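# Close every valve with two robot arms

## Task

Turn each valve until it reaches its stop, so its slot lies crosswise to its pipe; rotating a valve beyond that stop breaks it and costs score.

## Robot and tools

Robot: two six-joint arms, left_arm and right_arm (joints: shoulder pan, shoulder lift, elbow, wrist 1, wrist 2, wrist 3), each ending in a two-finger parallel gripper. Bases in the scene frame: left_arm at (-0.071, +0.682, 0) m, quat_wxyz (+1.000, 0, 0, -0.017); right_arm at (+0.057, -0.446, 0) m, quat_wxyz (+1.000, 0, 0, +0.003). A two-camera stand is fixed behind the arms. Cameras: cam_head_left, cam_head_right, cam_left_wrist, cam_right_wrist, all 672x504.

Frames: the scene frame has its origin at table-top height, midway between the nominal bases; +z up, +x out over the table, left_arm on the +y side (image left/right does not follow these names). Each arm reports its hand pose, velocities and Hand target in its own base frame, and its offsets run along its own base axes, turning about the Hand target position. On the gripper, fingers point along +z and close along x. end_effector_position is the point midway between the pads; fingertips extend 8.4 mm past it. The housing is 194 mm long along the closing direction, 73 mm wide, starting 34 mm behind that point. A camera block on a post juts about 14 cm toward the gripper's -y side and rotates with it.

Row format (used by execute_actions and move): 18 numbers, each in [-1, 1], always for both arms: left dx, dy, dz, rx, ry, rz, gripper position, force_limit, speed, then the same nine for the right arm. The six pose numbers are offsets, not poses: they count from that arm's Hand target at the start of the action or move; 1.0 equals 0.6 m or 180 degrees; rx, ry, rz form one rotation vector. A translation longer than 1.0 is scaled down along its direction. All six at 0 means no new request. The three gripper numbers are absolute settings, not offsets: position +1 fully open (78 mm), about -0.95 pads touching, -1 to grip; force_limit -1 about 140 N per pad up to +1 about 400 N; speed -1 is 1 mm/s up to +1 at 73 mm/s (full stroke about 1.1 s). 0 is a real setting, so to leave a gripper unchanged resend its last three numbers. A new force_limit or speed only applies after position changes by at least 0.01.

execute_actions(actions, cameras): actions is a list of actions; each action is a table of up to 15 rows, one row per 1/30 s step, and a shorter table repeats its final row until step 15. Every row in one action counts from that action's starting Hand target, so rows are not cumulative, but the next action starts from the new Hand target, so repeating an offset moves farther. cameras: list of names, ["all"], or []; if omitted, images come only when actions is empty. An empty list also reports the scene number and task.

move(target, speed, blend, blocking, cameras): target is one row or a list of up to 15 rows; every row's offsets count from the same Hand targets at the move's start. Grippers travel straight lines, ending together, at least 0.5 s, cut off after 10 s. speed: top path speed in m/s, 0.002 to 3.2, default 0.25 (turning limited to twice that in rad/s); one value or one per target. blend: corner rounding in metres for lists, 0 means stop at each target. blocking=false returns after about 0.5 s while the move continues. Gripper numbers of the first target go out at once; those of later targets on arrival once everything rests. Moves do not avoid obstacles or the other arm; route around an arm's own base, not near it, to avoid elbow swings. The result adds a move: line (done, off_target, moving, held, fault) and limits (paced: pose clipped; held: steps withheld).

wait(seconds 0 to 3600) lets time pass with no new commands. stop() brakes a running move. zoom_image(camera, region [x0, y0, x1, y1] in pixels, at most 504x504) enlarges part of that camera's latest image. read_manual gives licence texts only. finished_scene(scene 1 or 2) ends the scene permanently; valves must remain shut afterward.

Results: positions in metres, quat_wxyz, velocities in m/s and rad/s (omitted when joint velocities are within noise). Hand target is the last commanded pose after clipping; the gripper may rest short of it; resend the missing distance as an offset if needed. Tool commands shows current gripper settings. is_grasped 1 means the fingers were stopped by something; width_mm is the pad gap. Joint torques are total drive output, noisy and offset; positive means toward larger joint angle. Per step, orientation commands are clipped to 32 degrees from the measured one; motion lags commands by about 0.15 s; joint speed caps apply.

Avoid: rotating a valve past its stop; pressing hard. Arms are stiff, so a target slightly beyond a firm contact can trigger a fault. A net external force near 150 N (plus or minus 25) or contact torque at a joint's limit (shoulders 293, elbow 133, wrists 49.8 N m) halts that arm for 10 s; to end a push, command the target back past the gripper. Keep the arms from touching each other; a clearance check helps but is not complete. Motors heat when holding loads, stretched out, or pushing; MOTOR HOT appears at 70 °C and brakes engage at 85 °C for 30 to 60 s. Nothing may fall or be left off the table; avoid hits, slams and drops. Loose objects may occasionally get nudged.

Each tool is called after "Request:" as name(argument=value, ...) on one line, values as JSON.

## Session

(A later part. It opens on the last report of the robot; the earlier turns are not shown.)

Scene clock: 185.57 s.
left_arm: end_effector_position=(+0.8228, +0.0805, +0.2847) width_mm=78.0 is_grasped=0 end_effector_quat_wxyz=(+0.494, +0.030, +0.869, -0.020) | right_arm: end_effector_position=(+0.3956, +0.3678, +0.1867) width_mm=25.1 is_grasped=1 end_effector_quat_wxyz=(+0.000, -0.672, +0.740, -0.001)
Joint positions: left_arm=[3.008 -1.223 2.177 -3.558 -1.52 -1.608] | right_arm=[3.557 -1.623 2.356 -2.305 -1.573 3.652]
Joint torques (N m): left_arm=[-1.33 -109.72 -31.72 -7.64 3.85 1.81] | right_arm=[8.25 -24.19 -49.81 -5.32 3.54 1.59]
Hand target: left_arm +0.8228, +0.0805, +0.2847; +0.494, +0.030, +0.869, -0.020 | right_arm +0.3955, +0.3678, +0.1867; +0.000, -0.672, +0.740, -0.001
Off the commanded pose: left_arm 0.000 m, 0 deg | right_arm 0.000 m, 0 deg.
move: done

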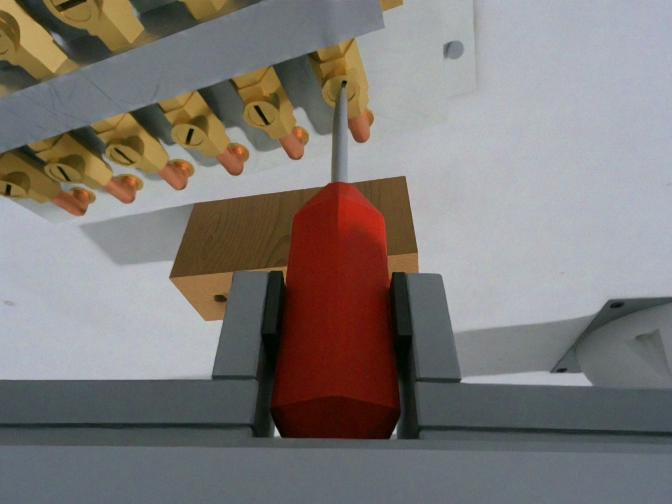

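Request:
move(target=[[0,0,0,0,0,0,1,1,1,0.00044,-0.00027,0.0,0,0,-0.0806,-0.98,0,-0.5],[0,0,0,0,0,0,1,1,1,0.00093,-0.00087,0,0,0,-0.2028,-0.98,0,-0.5],[0,0,0,0,0,0,1,1,1,0.00112,-0.00133,0,0,0,-0.2806,-0.98,0,-0.5],[0,0,0,0,0,0,1,1,1,0.00117,-0.0016,0,0,0,-0.325,-0.98,0,-0.5]], speed=[0.25,0.25,0.25,0.06], blend=0.001)

Request:
move(target=[0,0,0,0,0,0,1,1,1,0.00001,-0.00007,0,0,0,-0.01111,-0.98,0,-0.5], speed=0.1)

Request:
move(target=[0,0,0,0,0,0,1,1,1,0,-0.00004,0,0,0,-0.00556,-0.98,0,-0.5], speed=0.1, cameras=["cam_right_wrist"])

Request:
zoom_image(camera="cam_right_wrist", region=[323, 60, 363, 100])

Scene clock: 189.37 s.
left_arm: end_effector_position=(+0.8228, +0.0805, +0.2847) width_mm=78.0 is_grasped=0 end_effector_quat_wxyz=(+0.494, +0.030, +0.869, -0.020) | right_arm: end_effector_position=(+0.3963, +0.3669, +0.1867) width_mm=25.1 is_grasped=1 end_effector_quat_wxyz=(+0.000, -0.225, +0.974, -0.001)
Joint positions: left_arm=[3.008 -1.223 2.177 -3.558 -1.52 -1.608] | right_arm=[3.554 -1.623 2.356 -2.303 -1.573 4.671]
Joint torques (N m): left_arm=[1.01 -109.41 -32.32 -7.83 3.64 2.02] | right_arm=[-6.08 -21.05 -29.02 1.32 -0.69 3.44]
Hand target: left_arm +0.8228, +0.0805, +0.2847; +0.494, +0.030, +0.869, -0.020 | right_arm +0.3963, +0.3669, +0.1867; +0.000, -0.225, +0.974, -0.001
Off the commanded pose: left_arm 0.000 m, 0 deg | right_arm 0.000 m, 0 deg.
move: done

Scene clock: 190.03 s.
left_arm: end_effector_position=(+0.8228, +0.0805, +0.2847) width_mm=78.0 is_grasped=0 end_effector_quat_wxyz=(+0.494, +0.030, +0.869, -0.020) | right_arm: end_effector_position=(+0.3963, +0.3668, +0.1867) width_mm=25.1 is_grasped=1 end_effector_quat_wxyz=(+0.000, -0.208, +0.978, -0.001) end_effector_velocity=(-0.001, +0.000, -0.001) end_effector_angular_velocity=(-0.002, +0.002, -0.004)
Joint positions: left_arm=[3.008 -1.223 2.177 -3.558 -1.52 -1.608] | right_arm=[3.554 -1.623 2.356 -2.302 -1.573 4.706]
Joint velocities: left_arm=[within noise] | right_arm=[0.001 0.002 0.001 0 -0.001 0.005]
Joint torques (N m): left_arm=[-0.43 -110.53 -32.16 -7.57 3.92 1.98] | right_arm=[-4.83 -25.9 -24.45 1.48 3.03 3.66]
Hand target: left_arm +0.8228, +0.0805, +0.2847; +0.494, +0.030, +0.869, -0.020 | right_arm +0.3963, +0.3668, +0.1867; +0.000, -0.208, +0.978, -0.001
Off the commanded pose: left_arm 0.000 m, 0 deg | right_arm 0.000 m, 0 deg.
move: done

Scene clock: 190.57 s.
left_arm: end_effector_position=(+0.8228, +0.0805, +0.2847) width_mm=78.0 is_grasped=0 end_effector_quat_wxyz=(+0.494, +0.030, +0.869, -0.020) | right_arm: end_effector_position=(+0.3963, +0.3668, +0.1867) width_mm=25.1 is_grasped=1 end_effector_quat_wxyz=(+0.000, -0.200, +0.980, -0.001)
Joint positions: left_arm=[3.008 -1.223 2.177 -3.558 -1.52 -1.608] | right_arm=[3.554 -1.623 2.356 -2.302 -1.573 4.723]
Joint torques (N m): left_arm=[-0.35 -109.12 -31.32 -7.59 3.61 1.82] | right_arm=[-7.2 -24.03 -24.44 1.04 3.26 3.94]
Hand target: left_arm +0.8228, +0.0805, +0.2847; +0.494, +0.030, +0.869, -0.020 | right_arm +0.3963, +0.3668, +0.1867; +0.000, -0.200, +0.980, -0.001
Off the commanded pose: left_arm 0.000 m, 0 deg | right_arm 0.000 m, 0 deg.
move: done

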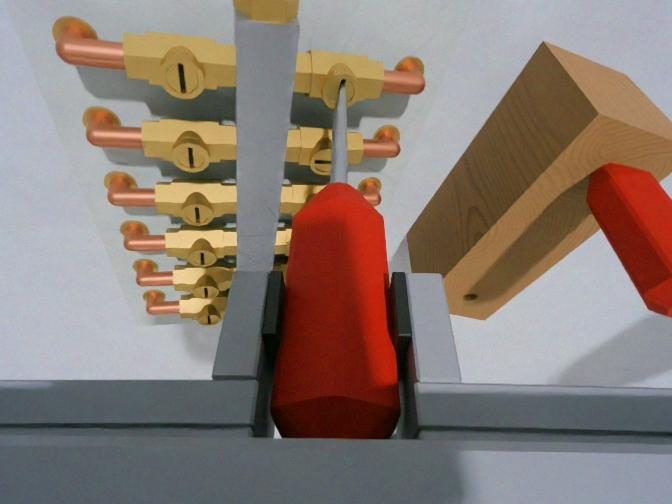

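Scaled by 12.600.

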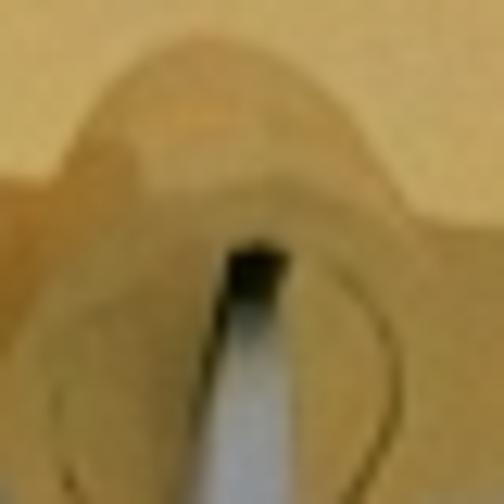

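Request:
move(target=[0,0,0,0,0,0,1,1,1,0,-0.00004,0.0001,0,0,-0.00556,-0.98,0,-0.5], speed=0.1)

Request:
move(target=[[0,0,0,0,0,0,1,1,1,-0.00003,0.0003,0,0,0,0.0528,-0.98,0,-0.5],[0,0,0,0,0,0,1,1,1,-0.00003,0.0003,0.0073,0,0,0.0528,-0.98,0,-0.5],[0,0,0,0,0,0,1,1,1,-0.00003,0.0003,0.0267,0,0,0.0528,-0.98,0,-0.5],[0,0,0,0,0,0,1,1,1,-0.0163,0.06573,0.0267,0,0,0.5389,-0.98,0,-0.5],[0,0,0,0,0,0,1,1,1,-0.0163,0.06573,0.0072,0,0,0.5389,-0.98,0,-0.5]], speed=[0.1,0.03,0.1,0.25,0.05], blend=[0,0.001,0.003,0.001,0], cameras=["cam_right_wrist"])

Request:
zoom_image(camera="cam_right_wrist", region=[323, 60, 363, 100])

Scene clock: 191.33 s.
left_arm: end_effector_position=(+0.8228, +0.0805, +0.2847) width_mm=78.0 is_grasped=0 end_effector_quat_wxyz=(+0.494, +0.030, +0.869, -0.020) | right_arm: end_effector_position=(+0.3962, +0.3668, +0.1867) width_mm=25.1 is_grasped=1 end_effector_quat_wxyz=(+0.000, -0.191, +0.982, -0.001)
Joint positions: left_arm=[3.008 -1.223 2.177 -3.558 -1.52 -1.608] | right_arm=[3.554 -1.623 2.356 -2.302 -1.572 4.74]
Joint torques (N m): left_arm=[0.71 -109.62 -32.02 -7.7 3.59 1.83] | right_arm=[-6.3 -27.66 -31.74 0.93 3.27 4.78]
Hand target: left_arm +0.8228, +0.0805, +0.2847; +0.494, +0.030, +0.869, -0.020 | right_arm +0.3963, +0.3668, +0.1867; +0.000, -0.191, +0.982, -0.001
Off the commanded pose: left_arm 0.000 m, 0 deg | right_arm 0.000 m, 0 deg.
move: done

Scene clock: 196.53 s.
left_arm: end_effector_position=(+0.8228, +0.0805, +0.2847) width_mm=78.0 is_grasped=0 end_effector_quat_wxyz=(+0.494, +0.030, +0.869, -0.020) | right_arm: end_effector_position=(+0.3865, +0.4062, +0.1912) width_mm=25.1 is_grasped=1 end_effector_quat_wxyz=(+0.000, +0.862, -0.507, +0.001)
Joint positions: left_arm=[3.008 -1.223 2.177 -3.558 -1.52 -1.608] | right_arm=[3.63 -1.594 2.318 -2.297 -1.572 3.124]
Joint torques (N m): left_arm=[0.31 -109.29 -32.25 -7.51 3.81 1.88] | right_arm=[10.01 -26.84 -51.2 -4.69 4.45 -4.05]
Hand target: left_arm +0.8228, +0.0805, +0.2847; +0.494, +0.030, +0.869, -0.020 | right_arm +0.3865, +0.4062, +0.1910; +0.000, +0.862, -0.507, +0.001
Off the commanded pose: left_arm 0.000 m, 0 deg | right_arm 0.000 m, 0 deg.
move: done

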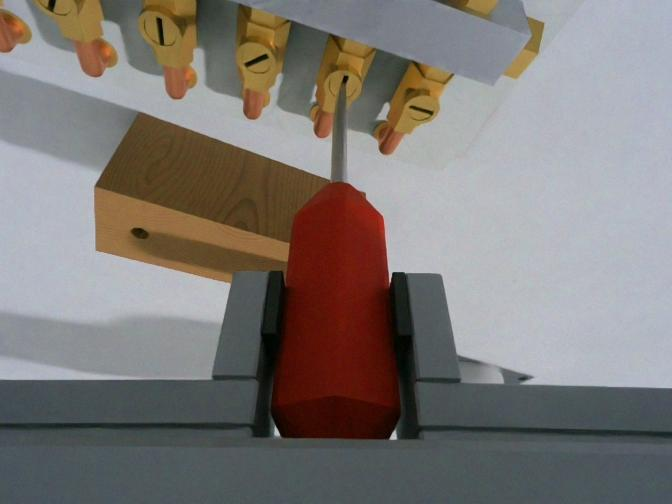

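Scaled by 12.600.

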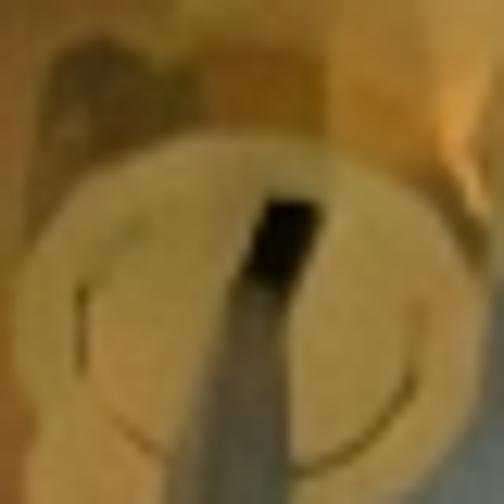

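Request:
move(target=[0,0,0,0,0,0,1,1,1,0.00082,-0.00145,-0.0028,0,0,0.003,-0.98,0,-0.5], speed=0.03, cameras=["cam_right_wrist"])

Request:
zoom_image(camera="cam_right_wrist", region=[323, 60, 363, 100])

Scene clock: 197.23 s.
left_arm: end_effector_position=(+0.8228, +0.0805, +0.2847) width_mm=78.0 is_grasped=0 end_effector_quat_wxyz=(+0.494, +0.030, +0.869, -0.020) | right_arm: end_effector_position=(+0.3870, +0.4054, +0.1894) width_mm=25.1 is_grasped=1 end_effector_quat_wxyz=(+0.000, +0.864, -0.503, +0.001)
Joint positions: left_arm=[3.008 -1.223 2.177 -3.558 -1.52 -1.608] | right_arm=[3.628 -1.591 2.32 -2.301 -1.572 3.113]
Joint torques (N m): left_arm=[-0.48 -109.54 -31.89 -7.62 3.82 1.95] | right_arm=[-6.76 -29.13 -50.54 -5.23 3.89 -4.3]
Hand target: left_arm +0.8228, +0.0805, +0.2847; +0.494, +0.030, +0.869, -0.020 | right_arm +0.3870, +0.4054, +0.1894; +0.000, +0.864, -0.503, +0.001
Off the commanded pose: left_arm 0.000 m, 0 deg | right_arm 0.000 m, 0 deg.
move: done

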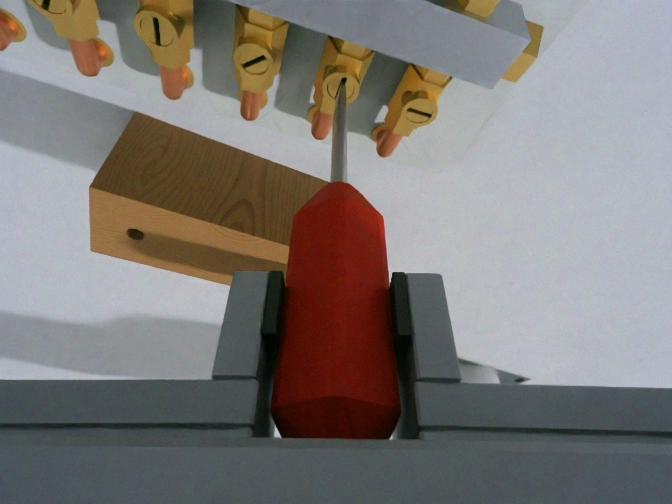

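Scaled by 12.600.

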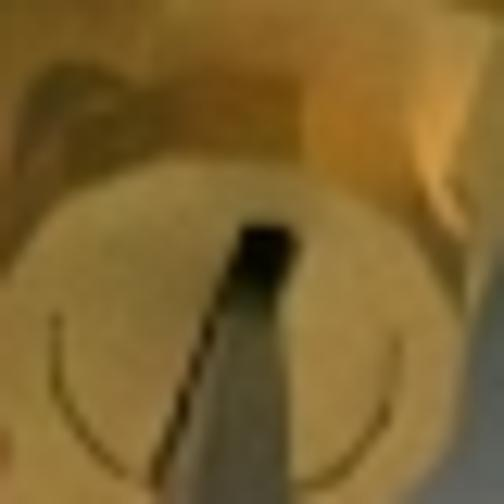

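Request:
move(target=[0,0,0,0,0,0,1,1,1,0,0,-0.0030,0,0,0,-0.98,0,-0.5], speed=0.01)

Request:
move(target=[0,0,0,0,0,0,1,1,1,0,0,-0.0014,0,0,0,-0.98,0,-0.5], speed=0.01)

Scene clock: 197.83 s.
left_arm: end_effector_position=(+0.8228, +0.0805, +0.2847) width_mm=78.0 is_grasped=0 end_effector_quat_wxyz=(+0.494, +0.030, +0.869, -0.020) | right_arm: end_effector_position=(+0.3870, +0.4054, +0.1876) width_mm=25.1 is_grasped=1 end_effector_quat_wxyz=(+0.000, +0.864, -0.503, +0.001)
Joint positions: left_arm=[3.008 -1.223 2.177 -3.558 -1.52 -1.608] | right_arm=[3.628 -1.589 2.322 -2.306 -1.572 3.113]
Joint torques (N m): left_arm=[-0.22 -109.85 -32.01 -7.32 3.56 2.17] | right_arm=[-6.44 -27.11 -50.55 -5.34 4.08 -4.11]
Hand target: left_arm +0.8228, +0.0805, +0.2847; +0.494, +0.030, +0.869, -0.020 | right_arm +0.3870, +0.4054, +0.1876; +0.000, +0.864, -0.503, +0.001
Off the commanded pose: left_arm 0.000 m, 0 deg | right_arm 0.000 m, 0 deg.
move: done

Scene clock: 198.33 s.
left_arm: end_effector_position=(+0.8228, +0.0805, +0.2847) width_mm=78.0 is_grasped=0 end_effector_quat_wxyz=(+0.494, +0.030, +0.869, -0.020) | right_arm: end_effector_position=(+0.3870, +0.4054, +0.1867) width_mm=25.1 is_grasped=1 end_effector_quat_wxyz=(+0.000, +0.864, -0.503, +0.001)
Joint positions: left_arm=[3.008 -1.223 2.177 -3.558 -1.52 -1.608] | right_arm=[3.628 -1.588 2.323 -2.308 -1.572 3.113]
Joint torques (N m): left_arm=[0.63 -109.89 -31.55 -7.72 3.76 1.99] | right_arm=[-5.5 -26.59 -50.84 -4.87 3.95 -4.19]
Hand target: left_arm +0.8228, +0.0805, +0.2847; +0.494, +0.030, +0.869, -0.020 | right_arm +0.3870, +0.4054, +0.1867; +0.000, +0.864, -0.503, +0.001
Off the commanded pose: left_arm 0.000 m, 0 deg | right_arm 0.000 m, 0 deg.
move: done

Request:
move(target=[[0,0,0,0,0,0,1,1,1,0.00086,-0.00003,0,0,0,-0.1361,-0.98,0,-0.5],[0,0,0,0,0,0,1,1,1,0.00164,-0.00042,0,0,0,-0.275,-0.98,0,-0.5],[0,0,0,0,0,0,1,1,1,0.00214,-0.00102,0,0,0,-0.3972,-0.98,0,-0.5],[0,0,0,0,0,0,1,1,1,0.00228,-0.0015,0.0001,0,0,-0.4772,-0.98,0,-0.5],[0,0,0,0,0,0,1,1,1,0.00238,-0.00175,0.0001,0,0,-0.5194,-0.98,0,-0.5]], speed=[0.25,0.25,0.25,0.2,0.06], blend=0.001)

Request:
move(target=[0,0,0,0,0,0,1,1,1,0.00001,-0.00007,0,0,0,-0.01111,-0.98,0,-0.5], speed=0.1)

Request:
move(target=[0,0,0,0,0,0,1,1,1,0,-0.00004,0,0,0,-0.00556,-0.98,0,-0.5], speed=0.1)

Scene clock: 203.30 s.
left_arm: end_effector_position=(+0.8228, +0.0805, +0.2847) width_mm=78.0 is_grasped=0 end_effector_quat_wxyz=(+0.494, +0.030, +0.869, -0.020) | right_arm: end_effector_position=(+0.3884, +0.4043, +0.1868) width_mm=25.1 is_grasped=1 end_effector_quat_wxyz=(+0.000, -0.226, +0.974, -0.001)
Joint positions: left_arm=[3.008 -1.223 2.177 -3.558 -1.52 -1.608] | right_arm=[3.626 -1.586 2.321 -2.304 -1.572 4.741]
Joint torques (N m): left_arm=[0.27 -109.41 -31.22 -7.61 4.01 1.72] | right_arm=[-6.64 3.29 -9.36 2.03 -1.45 2.46]
Hand target: left_arm +0.8228, +0.0805, +0.2847; +0.494, +0.030, +0.869, -0.020 | right_arm +0.3884, +0.4043, +0.1868; +0.000, -0.226, +0.974, -0.001
Off the commanded pose: left_arm 0.000 m, 0 deg | right_arm 0.000 m, 0 deg.
move: done

Scene clock: 203.97 s.
left_arm: end_effector_position=(+0.8228, +0.0805, +0.2847) width_mm=78.0 is_grasped=0 end_effector_quat_wxyz=(+0.494, +0.030, +0.869, -0.020) | right_arm: end_effector_position=(+0.3884, +0.4043, +0.1868) width_mm=25.1 is_grasped=1 end_effector_quat_wxyz=(+0.000, -0.209, +0.978, -0.001)
Joint positions: left_arm=[3.008 -1.223 2.177 -3.558 -1.52 -1.608] | right_arm=[3.626 -1.586 2.321 -2.304 -1.572 4.776]
Joint torques (N m): left_arm=[-0.09 -109.52 -32.15 -7.47 3.52 2.02] | right_arm=[-6.72 -3.79 -8.41 2.16 2.62 2.58]
Hand target: left_arm +0.8228, +0.0805, +0.2847; +0.494, +0.030, +0.869, -0.020 | right_arm +0.3884, +0.4043, +0.1868; +0.000, -0.208, +0.978, -0.001
Off the commanded pose: left_arm 0.000 m, 0 deg | right_arm 0.000 m, 0 deg.
move: done

Scene clock: 204.50 s.
left_arm: end_effector_position=(+0.8228, +0.0805, +0.2847) width_mm=78.0 is_grasped=0 end_effector_quat_wxyz=(+0.494, +0.030, +0.869, -0.020) | right_arm: end_effector_position=(+0.3884, +0.4042, +0.1868) width_mm=25.1 is_grasped=1 end_effector_quat_wxyz=(+0.000, -0.200, +0.980, -0.001)
Joint positions: left_arm=[3.008 -1.223 2.177 -3.558 -1.52 -1.608] | right_arm=[3.626 -1.587 2.321 -2.304 -1.572 4.793]
Joint torques (N m): left_arm=[-0.56 -109.8 -31.77 -7.49 3.86 1.89] | right_arm=[-9.07 -10.94 -7.23 2.08 2.42 2.11]
Hand target: left_arm +0.8228, +0.0805, +0.2847; +0.494, +0.030, +0.869, -0.020 | right_arm +0.3884, +0.4042, +0.1868; +0.000, -0.200, +0.980, -0.001
Off the commanded pose: left_arm 0.000 m, 0 deg | right_arm 0.000 m, 0 deg.
move: done

Request:
wait(seconds=0, cameras=["cam_right_wrist"])

Request:
zoom_image(camera="cam_right_wrist", region=[323, 60, 363, 100])

Scene clock: 204.63 s.
left_arm: end_effector_position=(+0.8228, +0.0805, +0.2847) width_mm=78.0 is_grasped=0 end_effector_quat_wxyz=(+0.494, +0.030, +0.869, -0.020) | right_arm: end_effector_position=(+0.3884, +0.4042, +0.1868) width_mm=25.1 is_grasped=1 end_effector_quat_wxyz=(+0.000, -0.200, +0.980, -0.001)
Joint positions: left_arm=[3.008 -1.223 2.177 -3.558 -1.52 -1.608] | right_arm=[3.626 -1.587 2.321 -2.304 -1.572 4.794]
Joint torques (N m): left_arm=[-0.26 -108.03 -31.98 -7.6 3.94 1.76] | right_arm=[-10.07 -11.1 -7.11 2.06 2.47 2.28]
Hand target: left_arm +0.8228, +0.0805, +0.2847; +0.494, +0.030, +0.869, -0.020 | right_arm +0.3884, +0.4042, +0.1868; +0.000, -0.200, +0.980, -0.001
Tool commands: left_gripper/position=+1.0 left_gripper/force_limit=+1.0 left_gripper/speed=+1.0 right_gripper/position=-0.98 right_gripper/force_limit=+0.0 right_gripper/speed=-0.5
Off the commanded pose: left_arm 0.000 m, 0 deg | right_arm 0.000 m, 0 deg.

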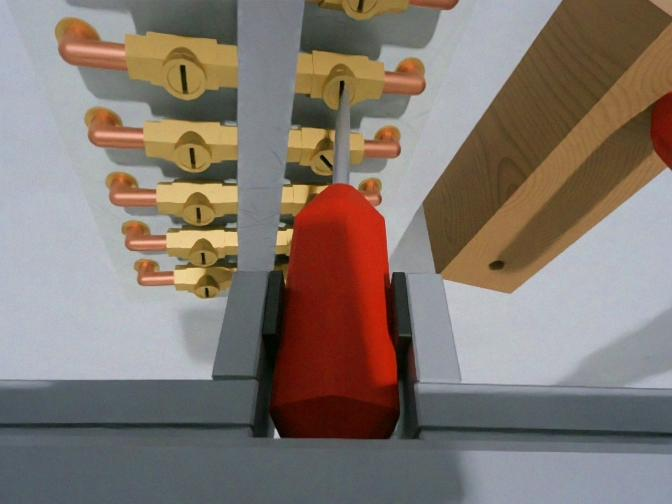

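Scaled by 12.600.

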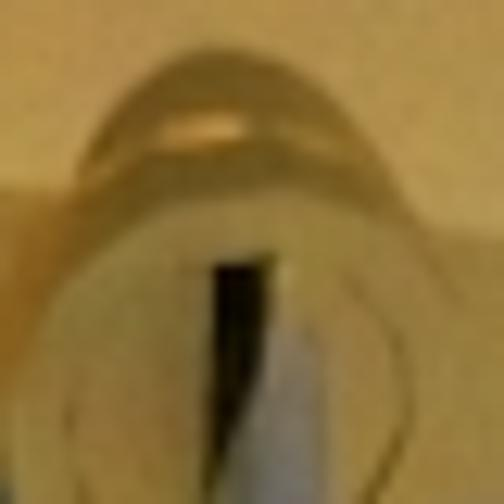

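Request:
move(target=[0,0,0,0,0,0,1,1,1,0,0,0.0073,0,0,0,-0.98,0,-0.5], speed=0.015, cameras=["cam_right_wrist"])

Request:
zoom_image(camera="cam_right_wrist", region=[323, 60, 363, 100])

Scene clock: 205.33 s.
left_arm: end_effector_position=(+0.8228, +0.0805, +0.2847) width_mm=78.0 is_grasped=0 end_effector_quat_wxyz=(+0.494, +0.030, +0.869, -0.020) | right_arm: end_effector_position=(+0.3884, +0.4042, +0.1910) width_mm=25.1 is_grasped=1 end_effector_quat_wxyz=(+0.000, -0.200, +0.980, -0.001)
Joint positions: left_arm=[3.008 -1.223 2.177 -3.558 -1.52 -1.608] | right_arm=[3.625 -1.593 2.317 -2.294 -1.572 4.794]
Joint torques (N m): left_arm=[1.25 -110.3 -30.85 -7.49 3.79 1.81] | right_arm=[-2.68 -44.68 -65.67 -1.56 1.38 1.98]
Hand target: left_arm +0.8228, +0.0805, +0.2847; +0.494, +0.030, +0.869, -0.020 | right_arm +0.3884, +0.4042, +0.1912; +0.000, -0.200, +0.980, -0.001
Off the commanded pose: left_arm 0.000 m, 0 deg | right_arm 0.000 m, 0 deg.
move: done

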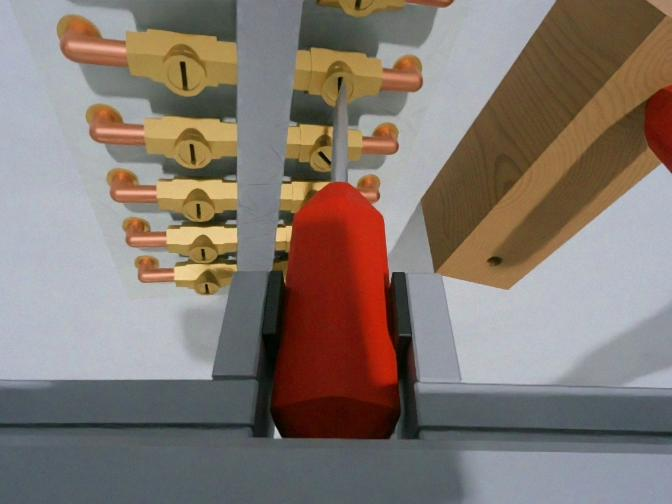

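Scaled by 12.600.

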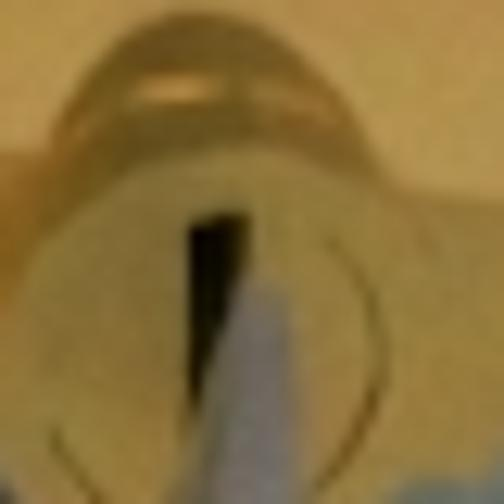

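Request:
move(target=[0,0,0,0,0,0,1,1,1,-0.00014,0.00062,-0.0032,0,0,0.1,-0.98,0,-0.5], speed=0.03, cameras=["cam_right_wrist"])

Request:
zoom_image(camera="cam_right_wrist", region=[323, 60, 363, 100])

Scene clock: 211.17 s.
left_arm: end_effector_position=(+0.8228, +0.0805, +0.2847) width_mm=78.0 is_grasped=0 end_effector_quat_wxyz=(+0.494, +0.030, +0.869, -0.020) | right_arm: end_effector_position=(+0.3883, +0.4046, +0.1892) width_mm=25.1 is_grasped=1 end_effector_quat_wxyz=(+0.000, -0.351, +0.937, -0.001)
Joint positions: left_arm=[3.008 -1.223 2.177 -3.558 -1.52 -1.608] | right_arm=[3.626 -1.59 2.318 -2.299 -1.573 4.481]
Joint torques (N m): left_arm=[-0.36 -109.35 -31.44 -7.55 4.07 2.09] | right_arm=[9.18 -27.89 -51.08 -5.07 -3.03 -4.12]
Hand target: left_arm +0.8228, +0.0805, +0.2847; +0.494, +0.030, +0.869, -0.020 | right_arm +0.3883, +0.4046, +0.1892; +0.000, -0.351, +0.936, -0.001
Off the commanded pose: left_arm 0.000 m, 0 deg | right_arm 0.000 m, 0 deg.
move: done

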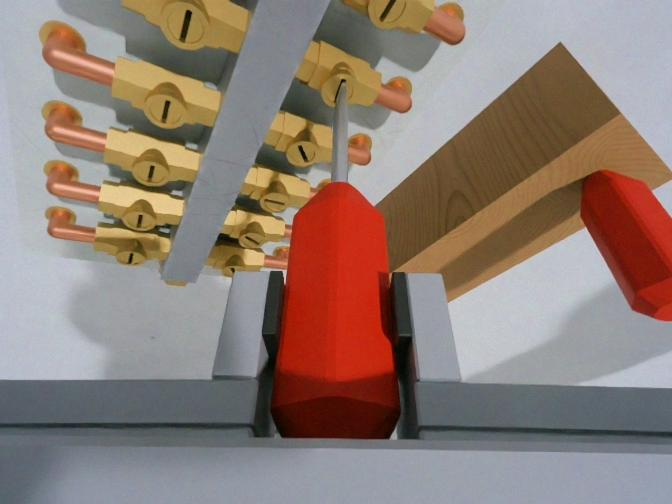

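Scaled by 12.600.

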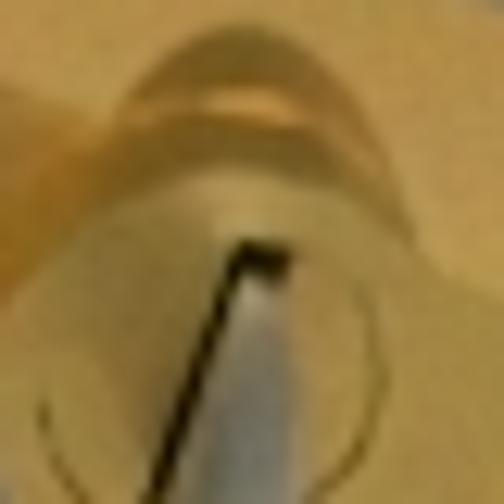

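Request:
move(target=[0,0,0,0,0,0,1,1,1,-0.0002,0.0011,0,0,0,0,-0.98,0,-0.5], speed=0.02, cameras=["cam_right_wrist"])

Request:
zoom_image(camera="cam_right_wrist", region=[323, 60, 363, 100])

Scene clock: 212.07 s.
left_arm: end_effector_position=(+0.8228, +0.0805, +0.2847) width_mm=78.0 is_grasped=0 end_effector_quat_wxyz=(+0.494, +0.030, +0.869, -0.020) | right_arm: end_effector_position=(+0.3882, +0.4053, +0.1892) width_mm=25.1 is_grasped=1 end_effector_quat_wxyz=(+0.000, -0.351, +0.936, -0.001)
Joint positions: left_arm=[3.008 -1.223 2.177 -3.558 -1.52 -1.608] | right_arm=[3.628 -1.589 2.318 -2.299 -1.573 4.482]
Joint torques (N m): left_arm=[-0.74 -109 -31.52 -7.52 3.79 2.06] | right_arm=[8.06 -28.43 -65.31 -5.08 -1.04 2.07]
Hand target: left_arm +0.8228, +0.0805, +0.2847; +0.494, +0.030, +0.869, -0.020 | right_arm +0.3882, +0.4053, +0.1892; +0.000, -0.351, +0.936, -0.001
Off the commanded pose: left_arm 0.000 m, 0 deg | right_arm 0.000 m, 0 deg.
move: done

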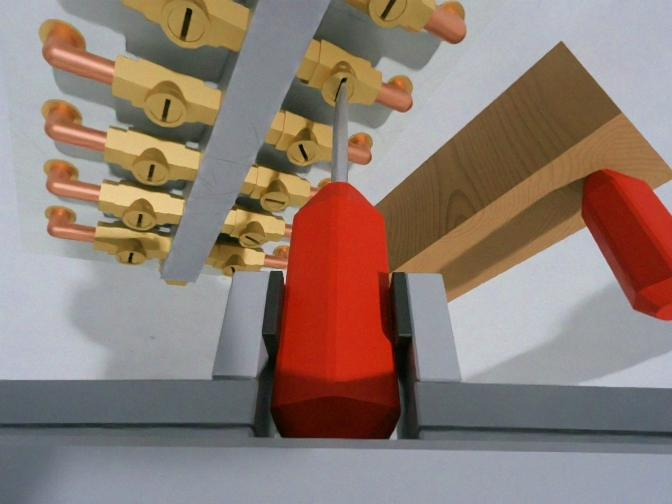

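Scaled by 12.600.

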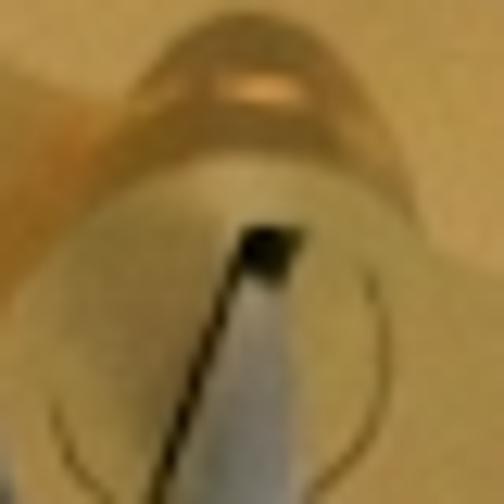

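Request:
move(target=[0,0,0,0,0,0,1,1,1,0,0,-0.0030,0,0,0,-0.98,0,-0.5], speed=0.01)

Request:
move(target=[0,0,0,0,0,0,1,1,1,0,0,-0.0016,0,0,0,-0.98,0,-0.5], speed=0.01)

Request:
move(target=[0,0,0,0,0,0,1,1,1,0.00012,-0.00045,0,0,0,-0.07778,-0.98,0,-0.5], speed=0.06, cameras=["cam_right_wrist"])

Request:
zoom_image(camera="cam_right_wrist", region=[323, 60, 363, 100])

Scene clock: 212.73 s.
left_arm: end_effector_position=(+0.8228, +0.0805, +0.2847) width_mm=78.0 is_grasped=0 end_effector_quat_wxyz=(+0.494, +0.030, +0.869, -0.020) | right_arm: end_effector_position=(+0.3882, +0.4053, +0.1875) width_mm=25.1 is_grasped=1 end_effector_quat_wxyz=(+0.000, -0.351, +0.936, -0.001)
Joint positions: left_arm=[3.008 -1.223 2.177 -3.558 -1.52 -1.608] | right_arm=[3.628 -1.587 2.319 -2.303 -1.573 4.482]
Joint torques (N m): left_arm=[-0.01 -109.95 -31.24 -7.42 3.74 2.03] | right_arm=[8.12 -27.52 -50.05 -4.8 0.6 2]
Hand target: left_arm +0.8228, +0.0805, +0.2847; +0.494, +0.030, +0.869, -0.020 | right_arm +0.3882, +0.4053, +0.1874; +0.000, -0.351, +0.936, -0.001
Off the commanded pose: left_arm 0.000 m, 0 deg | right_arm 0.000 m, 0 deg.
move: done

Scene clock: 213.23 s.
left_arm: end_effector_position=(+0.8228, +0.0805, +0.2847) width_mm=78.0 is_grasped=0 end_effector_quat_wxyz=(+0.494, +0.030, +0.869, -0.020) | right_arm: end_effector_position=(+0.3882, +0.4053, +0.1865) width_mm=25.1 is_grasped=1 end_effector_quat_wxyz=(+0.000, -0.351, +0.936, -0.001)
Joint positions: left_arm=[3.008 -1.223 2.177 -3.558 -1.52 -1.608] | right_arm=[3.628 -1.585 2.32 -2.305 -1.573 4.482]
Joint torques (N m): left_arm=[-0.29 -109.64 -31.82 -7.47 3.46 1.77] | right_arm=[10.87 -26.53 -44.88 -4.52 1.62 2.24]
Hand target: left_arm +0.8228, +0.0805, +0.2847; +0.494, +0.030, +0.869, -0.020 | right_arm +0.3882, +0.4053, +0.1865; +0.000, -0.351, +0.936, -0.001
Off the commanded pose: left_arm 0.000 m, 0 deg | right_arm 0.000 m, 0 deg.
move: done

Scene clock: 215.73 s.
left_arm: end_effector_position=(+0.8228, +0.0805, +0.2847) width_mm=78.0 is_grasped=0 end_effector_quat_wxyz=(+0.494, +0.030, +0.869, -0.020) | right_arm: end_effector_position=(+0.3883, +0.4050, +0.1865) width_mm=25.1 is_grasped=1 end_effector_quat_wxyz=(+0.000, -0.234, +0.972, -0.001)
Joint positions: left_arm=[3.008 -1.223 2.177 -3.558 -1.52 -1.608] | right_arm=[3.627 -1.585 2.32 -2.305 -1.572 4.725]
Joint torques (N m): left_arm=[0 -109.05 -31.8 -7.54 3.66 1.87] | right_arm=[-3.77 -41.08 -46.96 -1.43 2.44 4.35]
Hand target: left_arm +0.8228, +0.0805, +0.2847; +0.494, +0.030, +0.869, -0.020 | right_arm +0.3883, +0.4050, +0.1865; +0.000, -0.234, +0.972, -0.001
Off the commanded pose: left_arm 0.000 m, 0 deg | right_arm 0.000 m, 0 deg.
move: done

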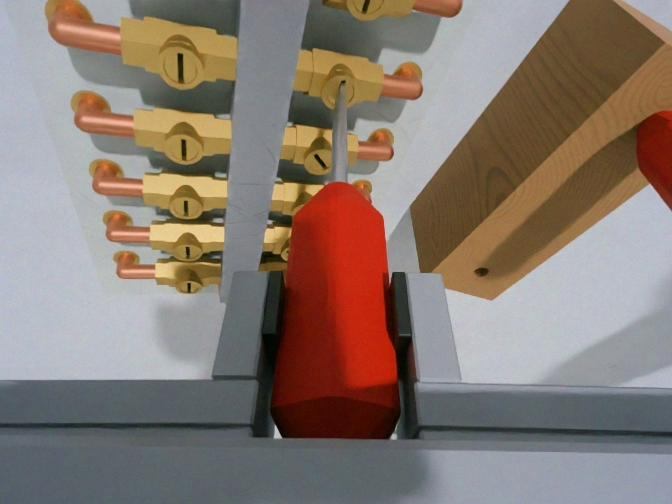

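Scaled by 12.600.

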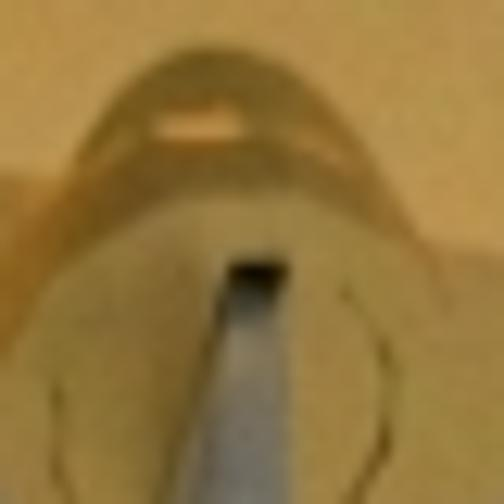

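Good; now at Y=117. Continue.

Request:
move(target=[0,0,0,0,0,0,1,1,1,0.00002,-0.00009,0,0,0,-0.01389,-0.98,0,-0.5], speed=0.1)

Request:
move(target=[0,0,0,0,0,0,1,1,1,0.00001,-0.00006,0,0,0,-0.00833,-0.98,0,-0.5], speed=0.1)

Request:
move(target=[0,0,0,0,0,0,1,1,1,0,-0.00004,0,0,0,-0.00556,-0.98,0,-0.5], speed=0.1, cameras=["cam_right_wrist"])

Request:
zoom_image(camera="cam_right_wrist", region=[323, 60, 363, 100])

Scene clock: 216.63 s.
left_arm: end_effector_position=(+0.8228, +0.0805, +0.2847) width_mm=78.0 is_grasped=0 end_effector_quat_wxyz=(+0.494, +0.030, +0.869, -0.020) | right_arm: end_effector_position=(+0.3883, +0.4049, +0.1865) width_mm=25.1 is_grasped=1 end_effector_quat_wxyz=(+0.000, -0.213, +0.977, -0.001)
Joint positions: left_arm=[3.008 -1.223 2.177 -3.558 -1.52 -1.608] | right_arm=[3.627 -1.585 2.32 -2.305 -1.572 4.769]
Joint torques (N m): left_arm=[-0.62 -107.38 -31.59 -7.56 3.7 1.85] | right_arm=[-5.93 -42.08 -45.28 -1.9 3.25 3.81]
Hand target: left_arm +0.8228, +0.0805, +0.2847; +0.494, +0.030, +0.869, -0.020 | right_arm +0.3883, +0.4050, +0.1865; +0.000, -0.213, +0.977, -0.001
Off the commanded pose: left_arm 0.000 m, 0 deg | right_arm 0.000 m, 0 deg.
move: done

Scene clock: 217.27 s.
left_arm: end_effector_position=(+0.8228, +0.0805, +0.2847) width_mm=78.0 is_grasped=0 end_effector_quat_wxyz=(+0.494, +0.030, +0.869, -0.020) | right_arm: end_effector_position=(+0.3883, +0.4049, +0.1865) width_mm=25.1 is_grasped=1 end_effector_quat_wxyz=(+0.000, -0.200, +0.980, -0.001)
Joint positions: left_arm=[3.008 -1.223 2.177 -3.558 -1.52 -1.608] | right_arm=[3.627 -1.585 2.32 -2.305 -1.572 4.795]
Joint torques (N m): left_arm=[-0.95 -109.59 -31.5 -7.61 3.96 1.9] | right_arm=[-7.12 -42 -45.2 -1.39 4.46 5.4]
Hand target: left_arm +0.8228, +0.0805, +0.2847; +0.494, +0.030, +0.869, -0.020 | right_arm +0.3883, +0.4049, +0.1865; +0.000, -0.200, +0.980, -0.001
Off the commanded pose: left_arm 0.000 m, 0 deg | right_arm 0.000 m, 0 deg.
move: done

Scene clock: 217.80 s.
left_arm: end_effector_position=(+0.8228, +0.0805, +0.2847) width_mm=78.0 is_grasped=0 end_effector_quat_wxyz=(+0.494, +0.030, +0.869, -0.020) | right_arm: end_effector_position=(+0.3883, +0.4049, +0.1865) width_mm=25.1 is_grasped=1 end_effector_quat_wxyz=(+0.000, -0.192, +0.981, -0.001)
Joint positions: left_arm=[3.008 -1.223 2.177 -3.558 -1.52 -1.608] | right_arm=[3.627 -1.585 2.32 -2.304 -1.572 4.812]
Joint torques (N m): left_arm=[0.44 -108.02 -31.66 -7.37 3.91 1.65] | right_arm=[-7.6 -41.83 -44.64 -1.4 4.24 4.99]
Hand target: left_arm +0.8228, +0.0805, +0.2847; +0.494, +0.030, +0.869, -0.020 | right_arm +0.3883, +0.4049, +0.1865; +0.000, -0.191, +0.982, -0.001
Off the commanded pose: left_arm 0.000 m, 0 deg | right_arm 0.000 m, 0 deg.
move: done

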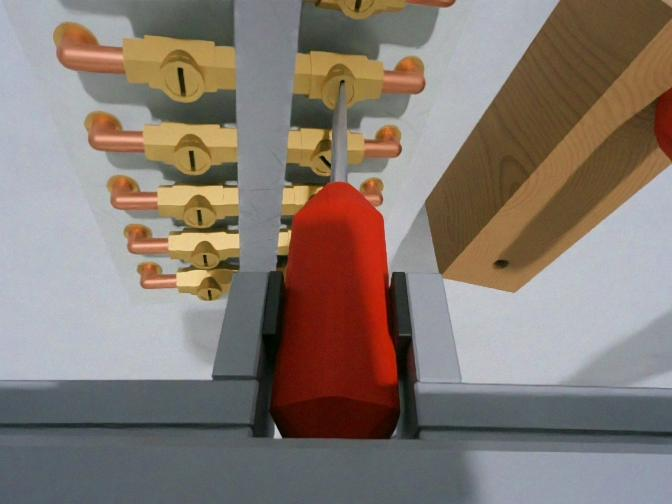

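Scaled by 12.600.

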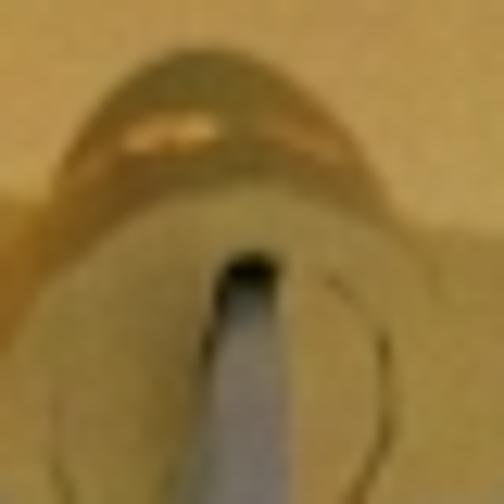

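Request:
move(target=[[0,0,0,0,0,0,1,1,1,-0.00003,0.0003,0,0,0,0.0528,-0.98,0,-0.5],[0,0,0,0,0,0,1,1,1,-0.00003,0.0003,0.0073,0,0,0.0528,-0.98,0,-0.5],[0,0,0,0,0,0,1,1,1,-0.00003,0.0003,0.0267,0,0,0.0528,-0.98,0,-0.5],[0,0,0,0,0,0,1,1,1,-0.0145,0.06488,0.0267,0,0,0.2833,-0.98,0,-0.5],[0,0,0,0,0,0,1,1,1,-0.0145,0.06488,0.0075,0,0,0.2833,-0.98,0,-0.5]], speed=[0.1,0.03,0.1,0.25,0.05], blend=[0,0.001,0.003,0.001,0], cameras=["cam_right_wrist"])

Request:
zoom_image(camera="cam_right_wrist", region=[323, 60, 363, 100])

Scene clock: 221.63 s.
left_arm: end_effector_position=(+0.8228, +0.0805, +0.2847) width_mm=78.0 is_grasped=0 end_effector_quat_wxyz=(+0.494, +0.030, +0.869, -0.020) | right_arm: end_effector_position=(+0.3796, +0.4438, +0.1911) width_mm=25.1 is_grasped=1 end_effector_quat_wxyz=(+0.000, -0.595, +0.804, -0.001)
Joint positions: left_arm=[3.008 -1.223 2.177 -3.558 -1.52 -1.608] | right_arm=[3.697 -1.553 2.278 -2.296 -1.573 3.993]
Joint torques (N m): left_arm=[-0.09 -109.7 -30.97 -7.35 3.87 1.94] | right_arm=[10.12 -28.64 -50.97 -4.83 4.15 -3.89]
Hand target: left_arm +0.8228, +0.0805, +0.2847; +0.494, +0.030, +0.869, -0.020 | right_arm +0.3796, +0.4438, +0.1910; +0.000, -0.595, +0.804, -0.001
Off the commanded pose: left_arm 0.000 m, 0 deg | right_arm 0.000 m, 0 deg.
move: done

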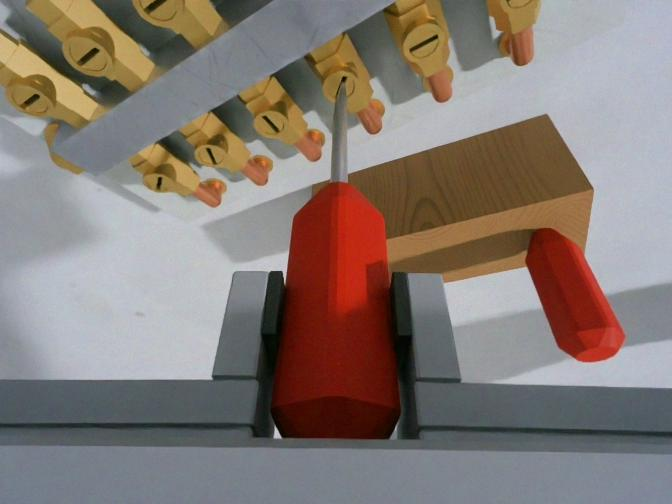

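Scaled by 12.600.

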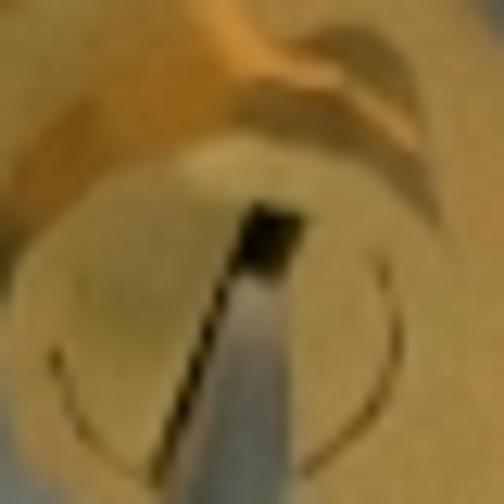

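Request:
move(target=[0,0,0,0,0,0,1,1,1,0,0,-0.0035,0,0,0,-0.98,0,-0.5], speed=0.015, cameras=["cam_right_wrist"])

Request:
zoom_image(camera="cam_right_wrist", region=[323, 60, 363, 100])

Request:
move(target=[0,0,0,0,0,0,1,1,1,0,0,-0.0025,0,0,0,-0.98,0,-0.5], speed=0.01)

Request:
move(target=[0,0,0,0,0,0,1,1,1,0,0,-0.0015,0,0,0,-0.98,0,-0.5], speed=0.01)

Scene clock: 222.30 s.
left_arm: end_effector_position=(+0.8228, +0.0805, +0.2847) width_mm=78.0 is_grasped=0 end_effector_quat_wxyz=(+0.494, +0.030, +0.869, -0.020) | right_arm: end_effector_position=(+0.3796, +0.4438, +0.1890) width_mm=25.1 is_grasped=1 end_effector_quat_wxyz=(+0.000, -0.595, +0.804, -0.001)
Joint positions: left_arm=[3.008 -1.223 2.177 -3.558 -1.52 -1.608] | right_arm=[3.697 -1.55 2.279 -2.301 -1.573 3.993]
Joint torques (N m): left_arm=[-0.01 -108.94 -31.34 -7.61 3.73 1.99] | right_arm=[10.84 -31.2 -50.99 -5.18 4.03 -4.15]
Hand target: left_arm +0.8228, +0.0805, +0.2847; +0.494, +0.030, +0.869, -0.020 | right_arm +0.3796, +0.4438, +0.1889; +0.000, -0.595, +0.804, -0.001
Off the commanded pose: left_arm 0.000 m, 0 deg | right_arm 0.000 m, 0 deg.
move: done

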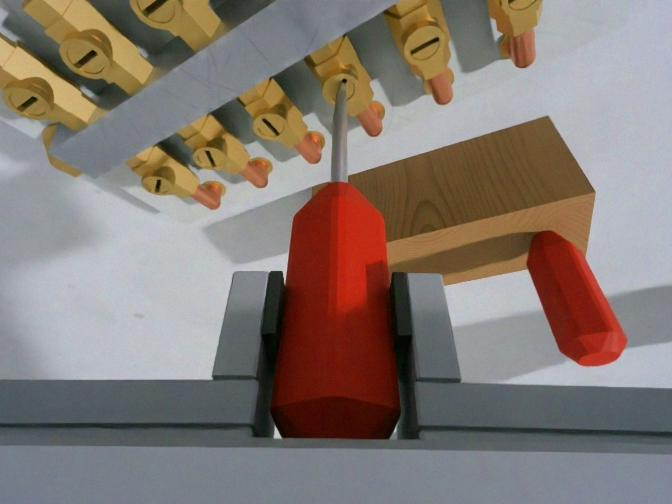

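Scaled by 12.600.

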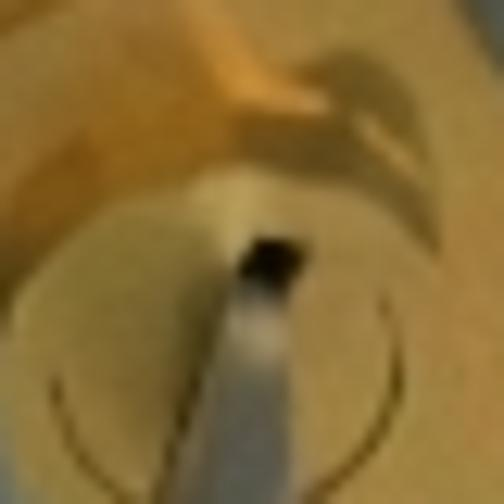

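Scene clock: 222.80 s.
left_arm: end_effector_position=(+0.8228, +0.0805, +0.2847) width_mm=78.0 is_grasped=0 end_effector_quat_wxyz=(+0.494, +0.030, +0.869, -0.020) | right_arm: end_effector_position=(+0.3796, +0.4438, +0.1874) width_mm=25.1 is_grasped=1 end_effector_quat_wxyz=(+0.000, -0.595, +0.804, -0.001)
Joint positions: left_arm=[3.008 -1.223 2.177 -3.558 -1.52 -1.608] | right_arm=[3.697 -1.548 2.281 -2.304 -1.573 3.993]
Joint torques (N m): left_arm=[0.07 -109.78 -30.88 -7.73 3.93 1.92] | right_arm=[8.51 -32.84 -49.88 -5.18 3.74 -4.19]
Hand target: left_arm +0.8228, +0.0805, +0.2847; +0.494, +0.030, +0.869, -0.020 | right_arm +0.3796, +0.4438, +0.1874; +0.000, -0.595, +0.804, -0.001
Off the commanded pose: left_arm 0.000 m, 0 deg | right_arm 0.000 m, 0 deg.
move: done

Scene clock: 223.30 s.
left_arm: end_effector_position=(+0.8228, +0.0805, +0.2847) width_mm=78.0 is_grasped=0 end_effector_quat_wxyz=(+0.494, +0.030, +0.869, -0.020) | right_arm: end_effector_position=(+0.3796, +0.4438, +0.1865) width_mm=25.1 is_grasped=1 end_effector_quat_wxyz=(+0.000, -0.595, +0.804, -0.001)
Joint positions: left_arm=[3.008 -1.223 2.177 -3.558 -1.52 -1.608] | right_arm=[3.697 -1.547 2.282 -2.306 -1.573 3.993]
Joint torques (N m): left_arm=[-0.1 -109.94 -31.69 -7.75 3.86 1.75] | right_arm=[11.29 -31.94 -50.98 -5.43 3.22 -3.57]
Hand target: left_arm +0.8228, +0.0805, +0.2847; +0.494, +0.030, +0.869, -0.020 | right_arm +0.3796, +0.4438, +0.1865; +0.000, -0.595, +0.804, -0.001
Off the commanded pose: left_arm 0.000 m, 0 deg | right_arm 0.000 m, 0 deg.
move: done

Request:
move(target=[0,0,0,0,0,0,1,1,1,0.00055,-0.0006,-0.0003,0,0,-0.1278,-0.98,0,-0.5], speed=0.2, cameras=["cam_right_wrist"])

Request:
zoom_image(camera="cam_right_wrist", region=[323, 60, 363, 100])

Scene clock: 225.13 s.
left_arm: end_effector_position=(+0.8228, +0.0805, +0.2847) width_mm=78.0 is_grasped=0 end_effector_quat_wxyz=(+0.494, +0.030, +0.869, -0.020) | right_arm: end_effector_position=(+0.3799, +0.4434, +0.1863) width_mm=25.1 is_grasped=1 end_effector_quat_wxyz=(+0.000, -0.423, +0.906, -0.001)
Joint positions: left_arm=[3.008 -1.223 2.177 -3.558 -1.52 -1.608] | right_arm=[3.696 -1.546 2.282 -2.306 -1.573 4.393]
Joint torques (N m): left_arm=[-0.04 -109.65 -31.22 -7.37 3.79 2.04] | right_arm=[10.12 -19.6 -50.99 -0.83 -3.28 3.16]
Hand target: left_arm +0.8228, +0.0805, +0.2847; +0.494, +0.030, +0.869, -0.020 | right_arm +0.3799, +0.4435, +0.1863; +0.000, -0.423, +0.906, -0.001
Off the commanded pose: left_arm 0.000 m, 0 deg | right_arm 0.000 m, 0 deg.
move: done

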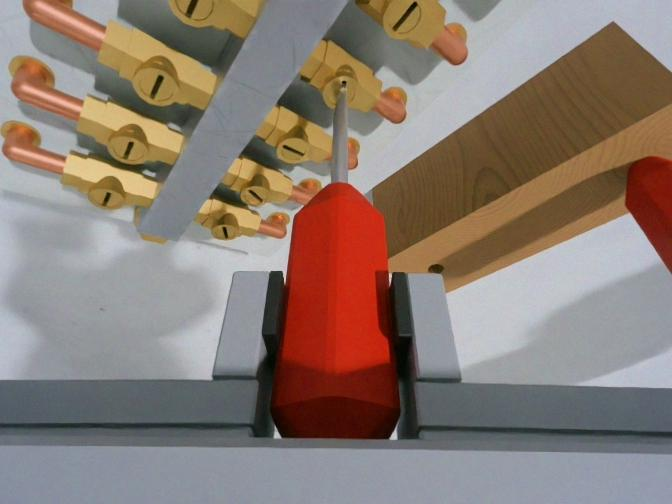

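Scaled by 12.600.

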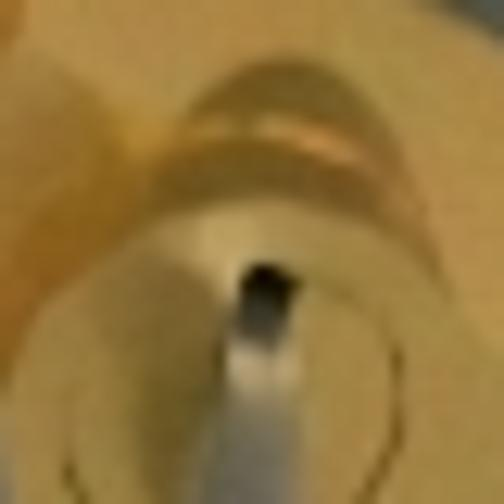

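Request:
move(target=[[0,0,0,0,0,0,1,1,1,0.00022,-0.00052,0,0,0,-0.0889,-0.98,0,-0.5],[0,0,0,0,0,0,1,1,1,0.00027,-0.0008,0,0,0,-0.1333,-0.98,0,-0.5]], speed=[0.2,0.06], blend=0.001)

Request:
move(target=[0,0,0,0,0,0,1,1,1,0.00001,-0.00007,0,0,0,-0.01111,-0.98,0,-0.5], speed=0.1)

Request:
move(target=[0,0,0,0,0,0,1,1,1,0,-0.00004,0,0,0,-0.00556,-0.98,0,-0.5], speed=0.1, cameras=["cam_right_wrist"])

Request:
zoom_image(camera="cam_right_wrist", region=[323, 60, 363, 100])

Scene clock: 227.67 s.
left_arm: end_effector_position=(+0.8228, +0.0805, +0.2847) width_mm=78.0 is_grasped=0 end_effector_quat_wxyz=(+0.494, +0.030, +0.869, -0.020) | right_arm: end_effector_position=(+0.3801, +0.4430, +0.1863) width_mm=25.1 is_grasped=1 end_effector_quat_wxyz=(+0.000, -0.226, +0.974, -0.001)
Joint positions: left_arm=[3.008 -1.223 2.177 -3.558 -1.52 -1.608] | right_arm=[3.695 -1.547 2.282 -2.305 -1.572 4.811]
Joint torques (N m): left_arm=[-0.8 -109.78 -31.43 -7.65 3.71 1.88] | right_arm=[-5.51 -33.31 -30.99 -0.13 1.72 3.31]
Hand target: left_arm +0.8228, +0.0805, +0.2847; +0.494, +0.030, +0.869, -0.020 | right_arm +0.3801, +0.4430, +0.1863; +0.000, -0.225, +0.974, -0.001
Off the commanded pose: left_arm 0.000 m, 0 deg | right_arm 0.000 m, 0 deg.
move: done

Scene clock: 228.33 s.
left_arm: end_effector_position=(+0.8228, +0.0805, +0.2847) width_mm=78.0 is_grasped=0 end_effector_quat_wxyz=(+0.494, +0.030, +0.869, -0.020) | right_arm: end_effector_position=(+0.3801, +0.4429, +0.1863) width_mm=25.1 is_grasped=1 end_effector_quat_wxyz=(+0.000, -0.209, +0.978, -0.001)
Joint positions: left_arm=[3.008 -1.223 2.177 -3.558 -1.52 -1.608] | right_arm=[3.695 -1.547 2.282 -2.305 -1.572 4.845]
Joint torques (N m): left_arm=[1.5 -108.73 -31.41 -7.51 3.94 1.92] | right_arm=[-6.17 -34.24 -31.25 -0.04 3.31 3.95]
Hand target: left_arm +0.8228, +0.0805, +0.2847; +0.494, +0.030, +0.869, -0.020 | right_arm +0.3801, +0.4429, +0.1863; +0.000, -0.208, +0.978, -0.001
Off the commanded pose: left_arm 0.000 m, 0 deg | right_arm 0.000 m, 0 deg.
move: done

Scene clock: 228.87 s.
left_arm: end_effector_position=(+0.8228, +0.0805, +0.2847) width_mm=78.0 is_grasped=0 end_effector_quat_wxyz=(+0.494, +0.030, +0.869, -0.020) | right_arm: end_effector_position=(+0.3801, +0.4429, +0.1863) width_mm=25.1 is_grasped=1 end_effector_quat_wxyz=(+0.000, -0.200, +0.980, -0.001)
Joint positions: left_arm=[3.008 -1.223 2.177 -3.558 -1.52 -1.608] | right_arm=[3.695 -1.547 2.282 -2.305 -1.572 4.863]
Joint torques (N m): left_arm=[0.03 -110.53 -31.21 -7.48 3.69 1.93] | right_arm=[-7.59 -33.89 -32.01 -0.11 3.56 4.43]
Hand target: left_arm +0.8228, +0.0805, +0.2847; +0.494, +0.030, +0.869, -0.020 | right_arm +0.3801, +0.4429, +0.1863; +0.000, -0.200, +0.980, -0.001
Off the commanded pose: left_arm 0.000 m, 0 deg | right_arm 0.000 m, 0 deg.
move: done

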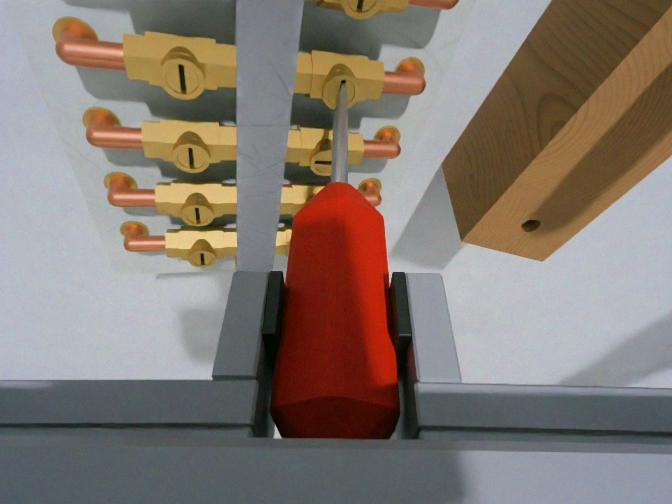

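Scaled by 12.600.

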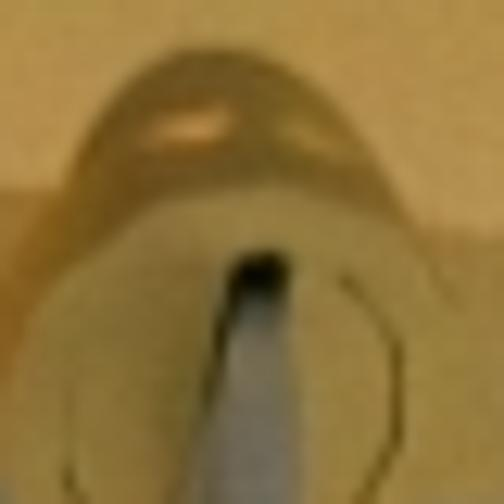

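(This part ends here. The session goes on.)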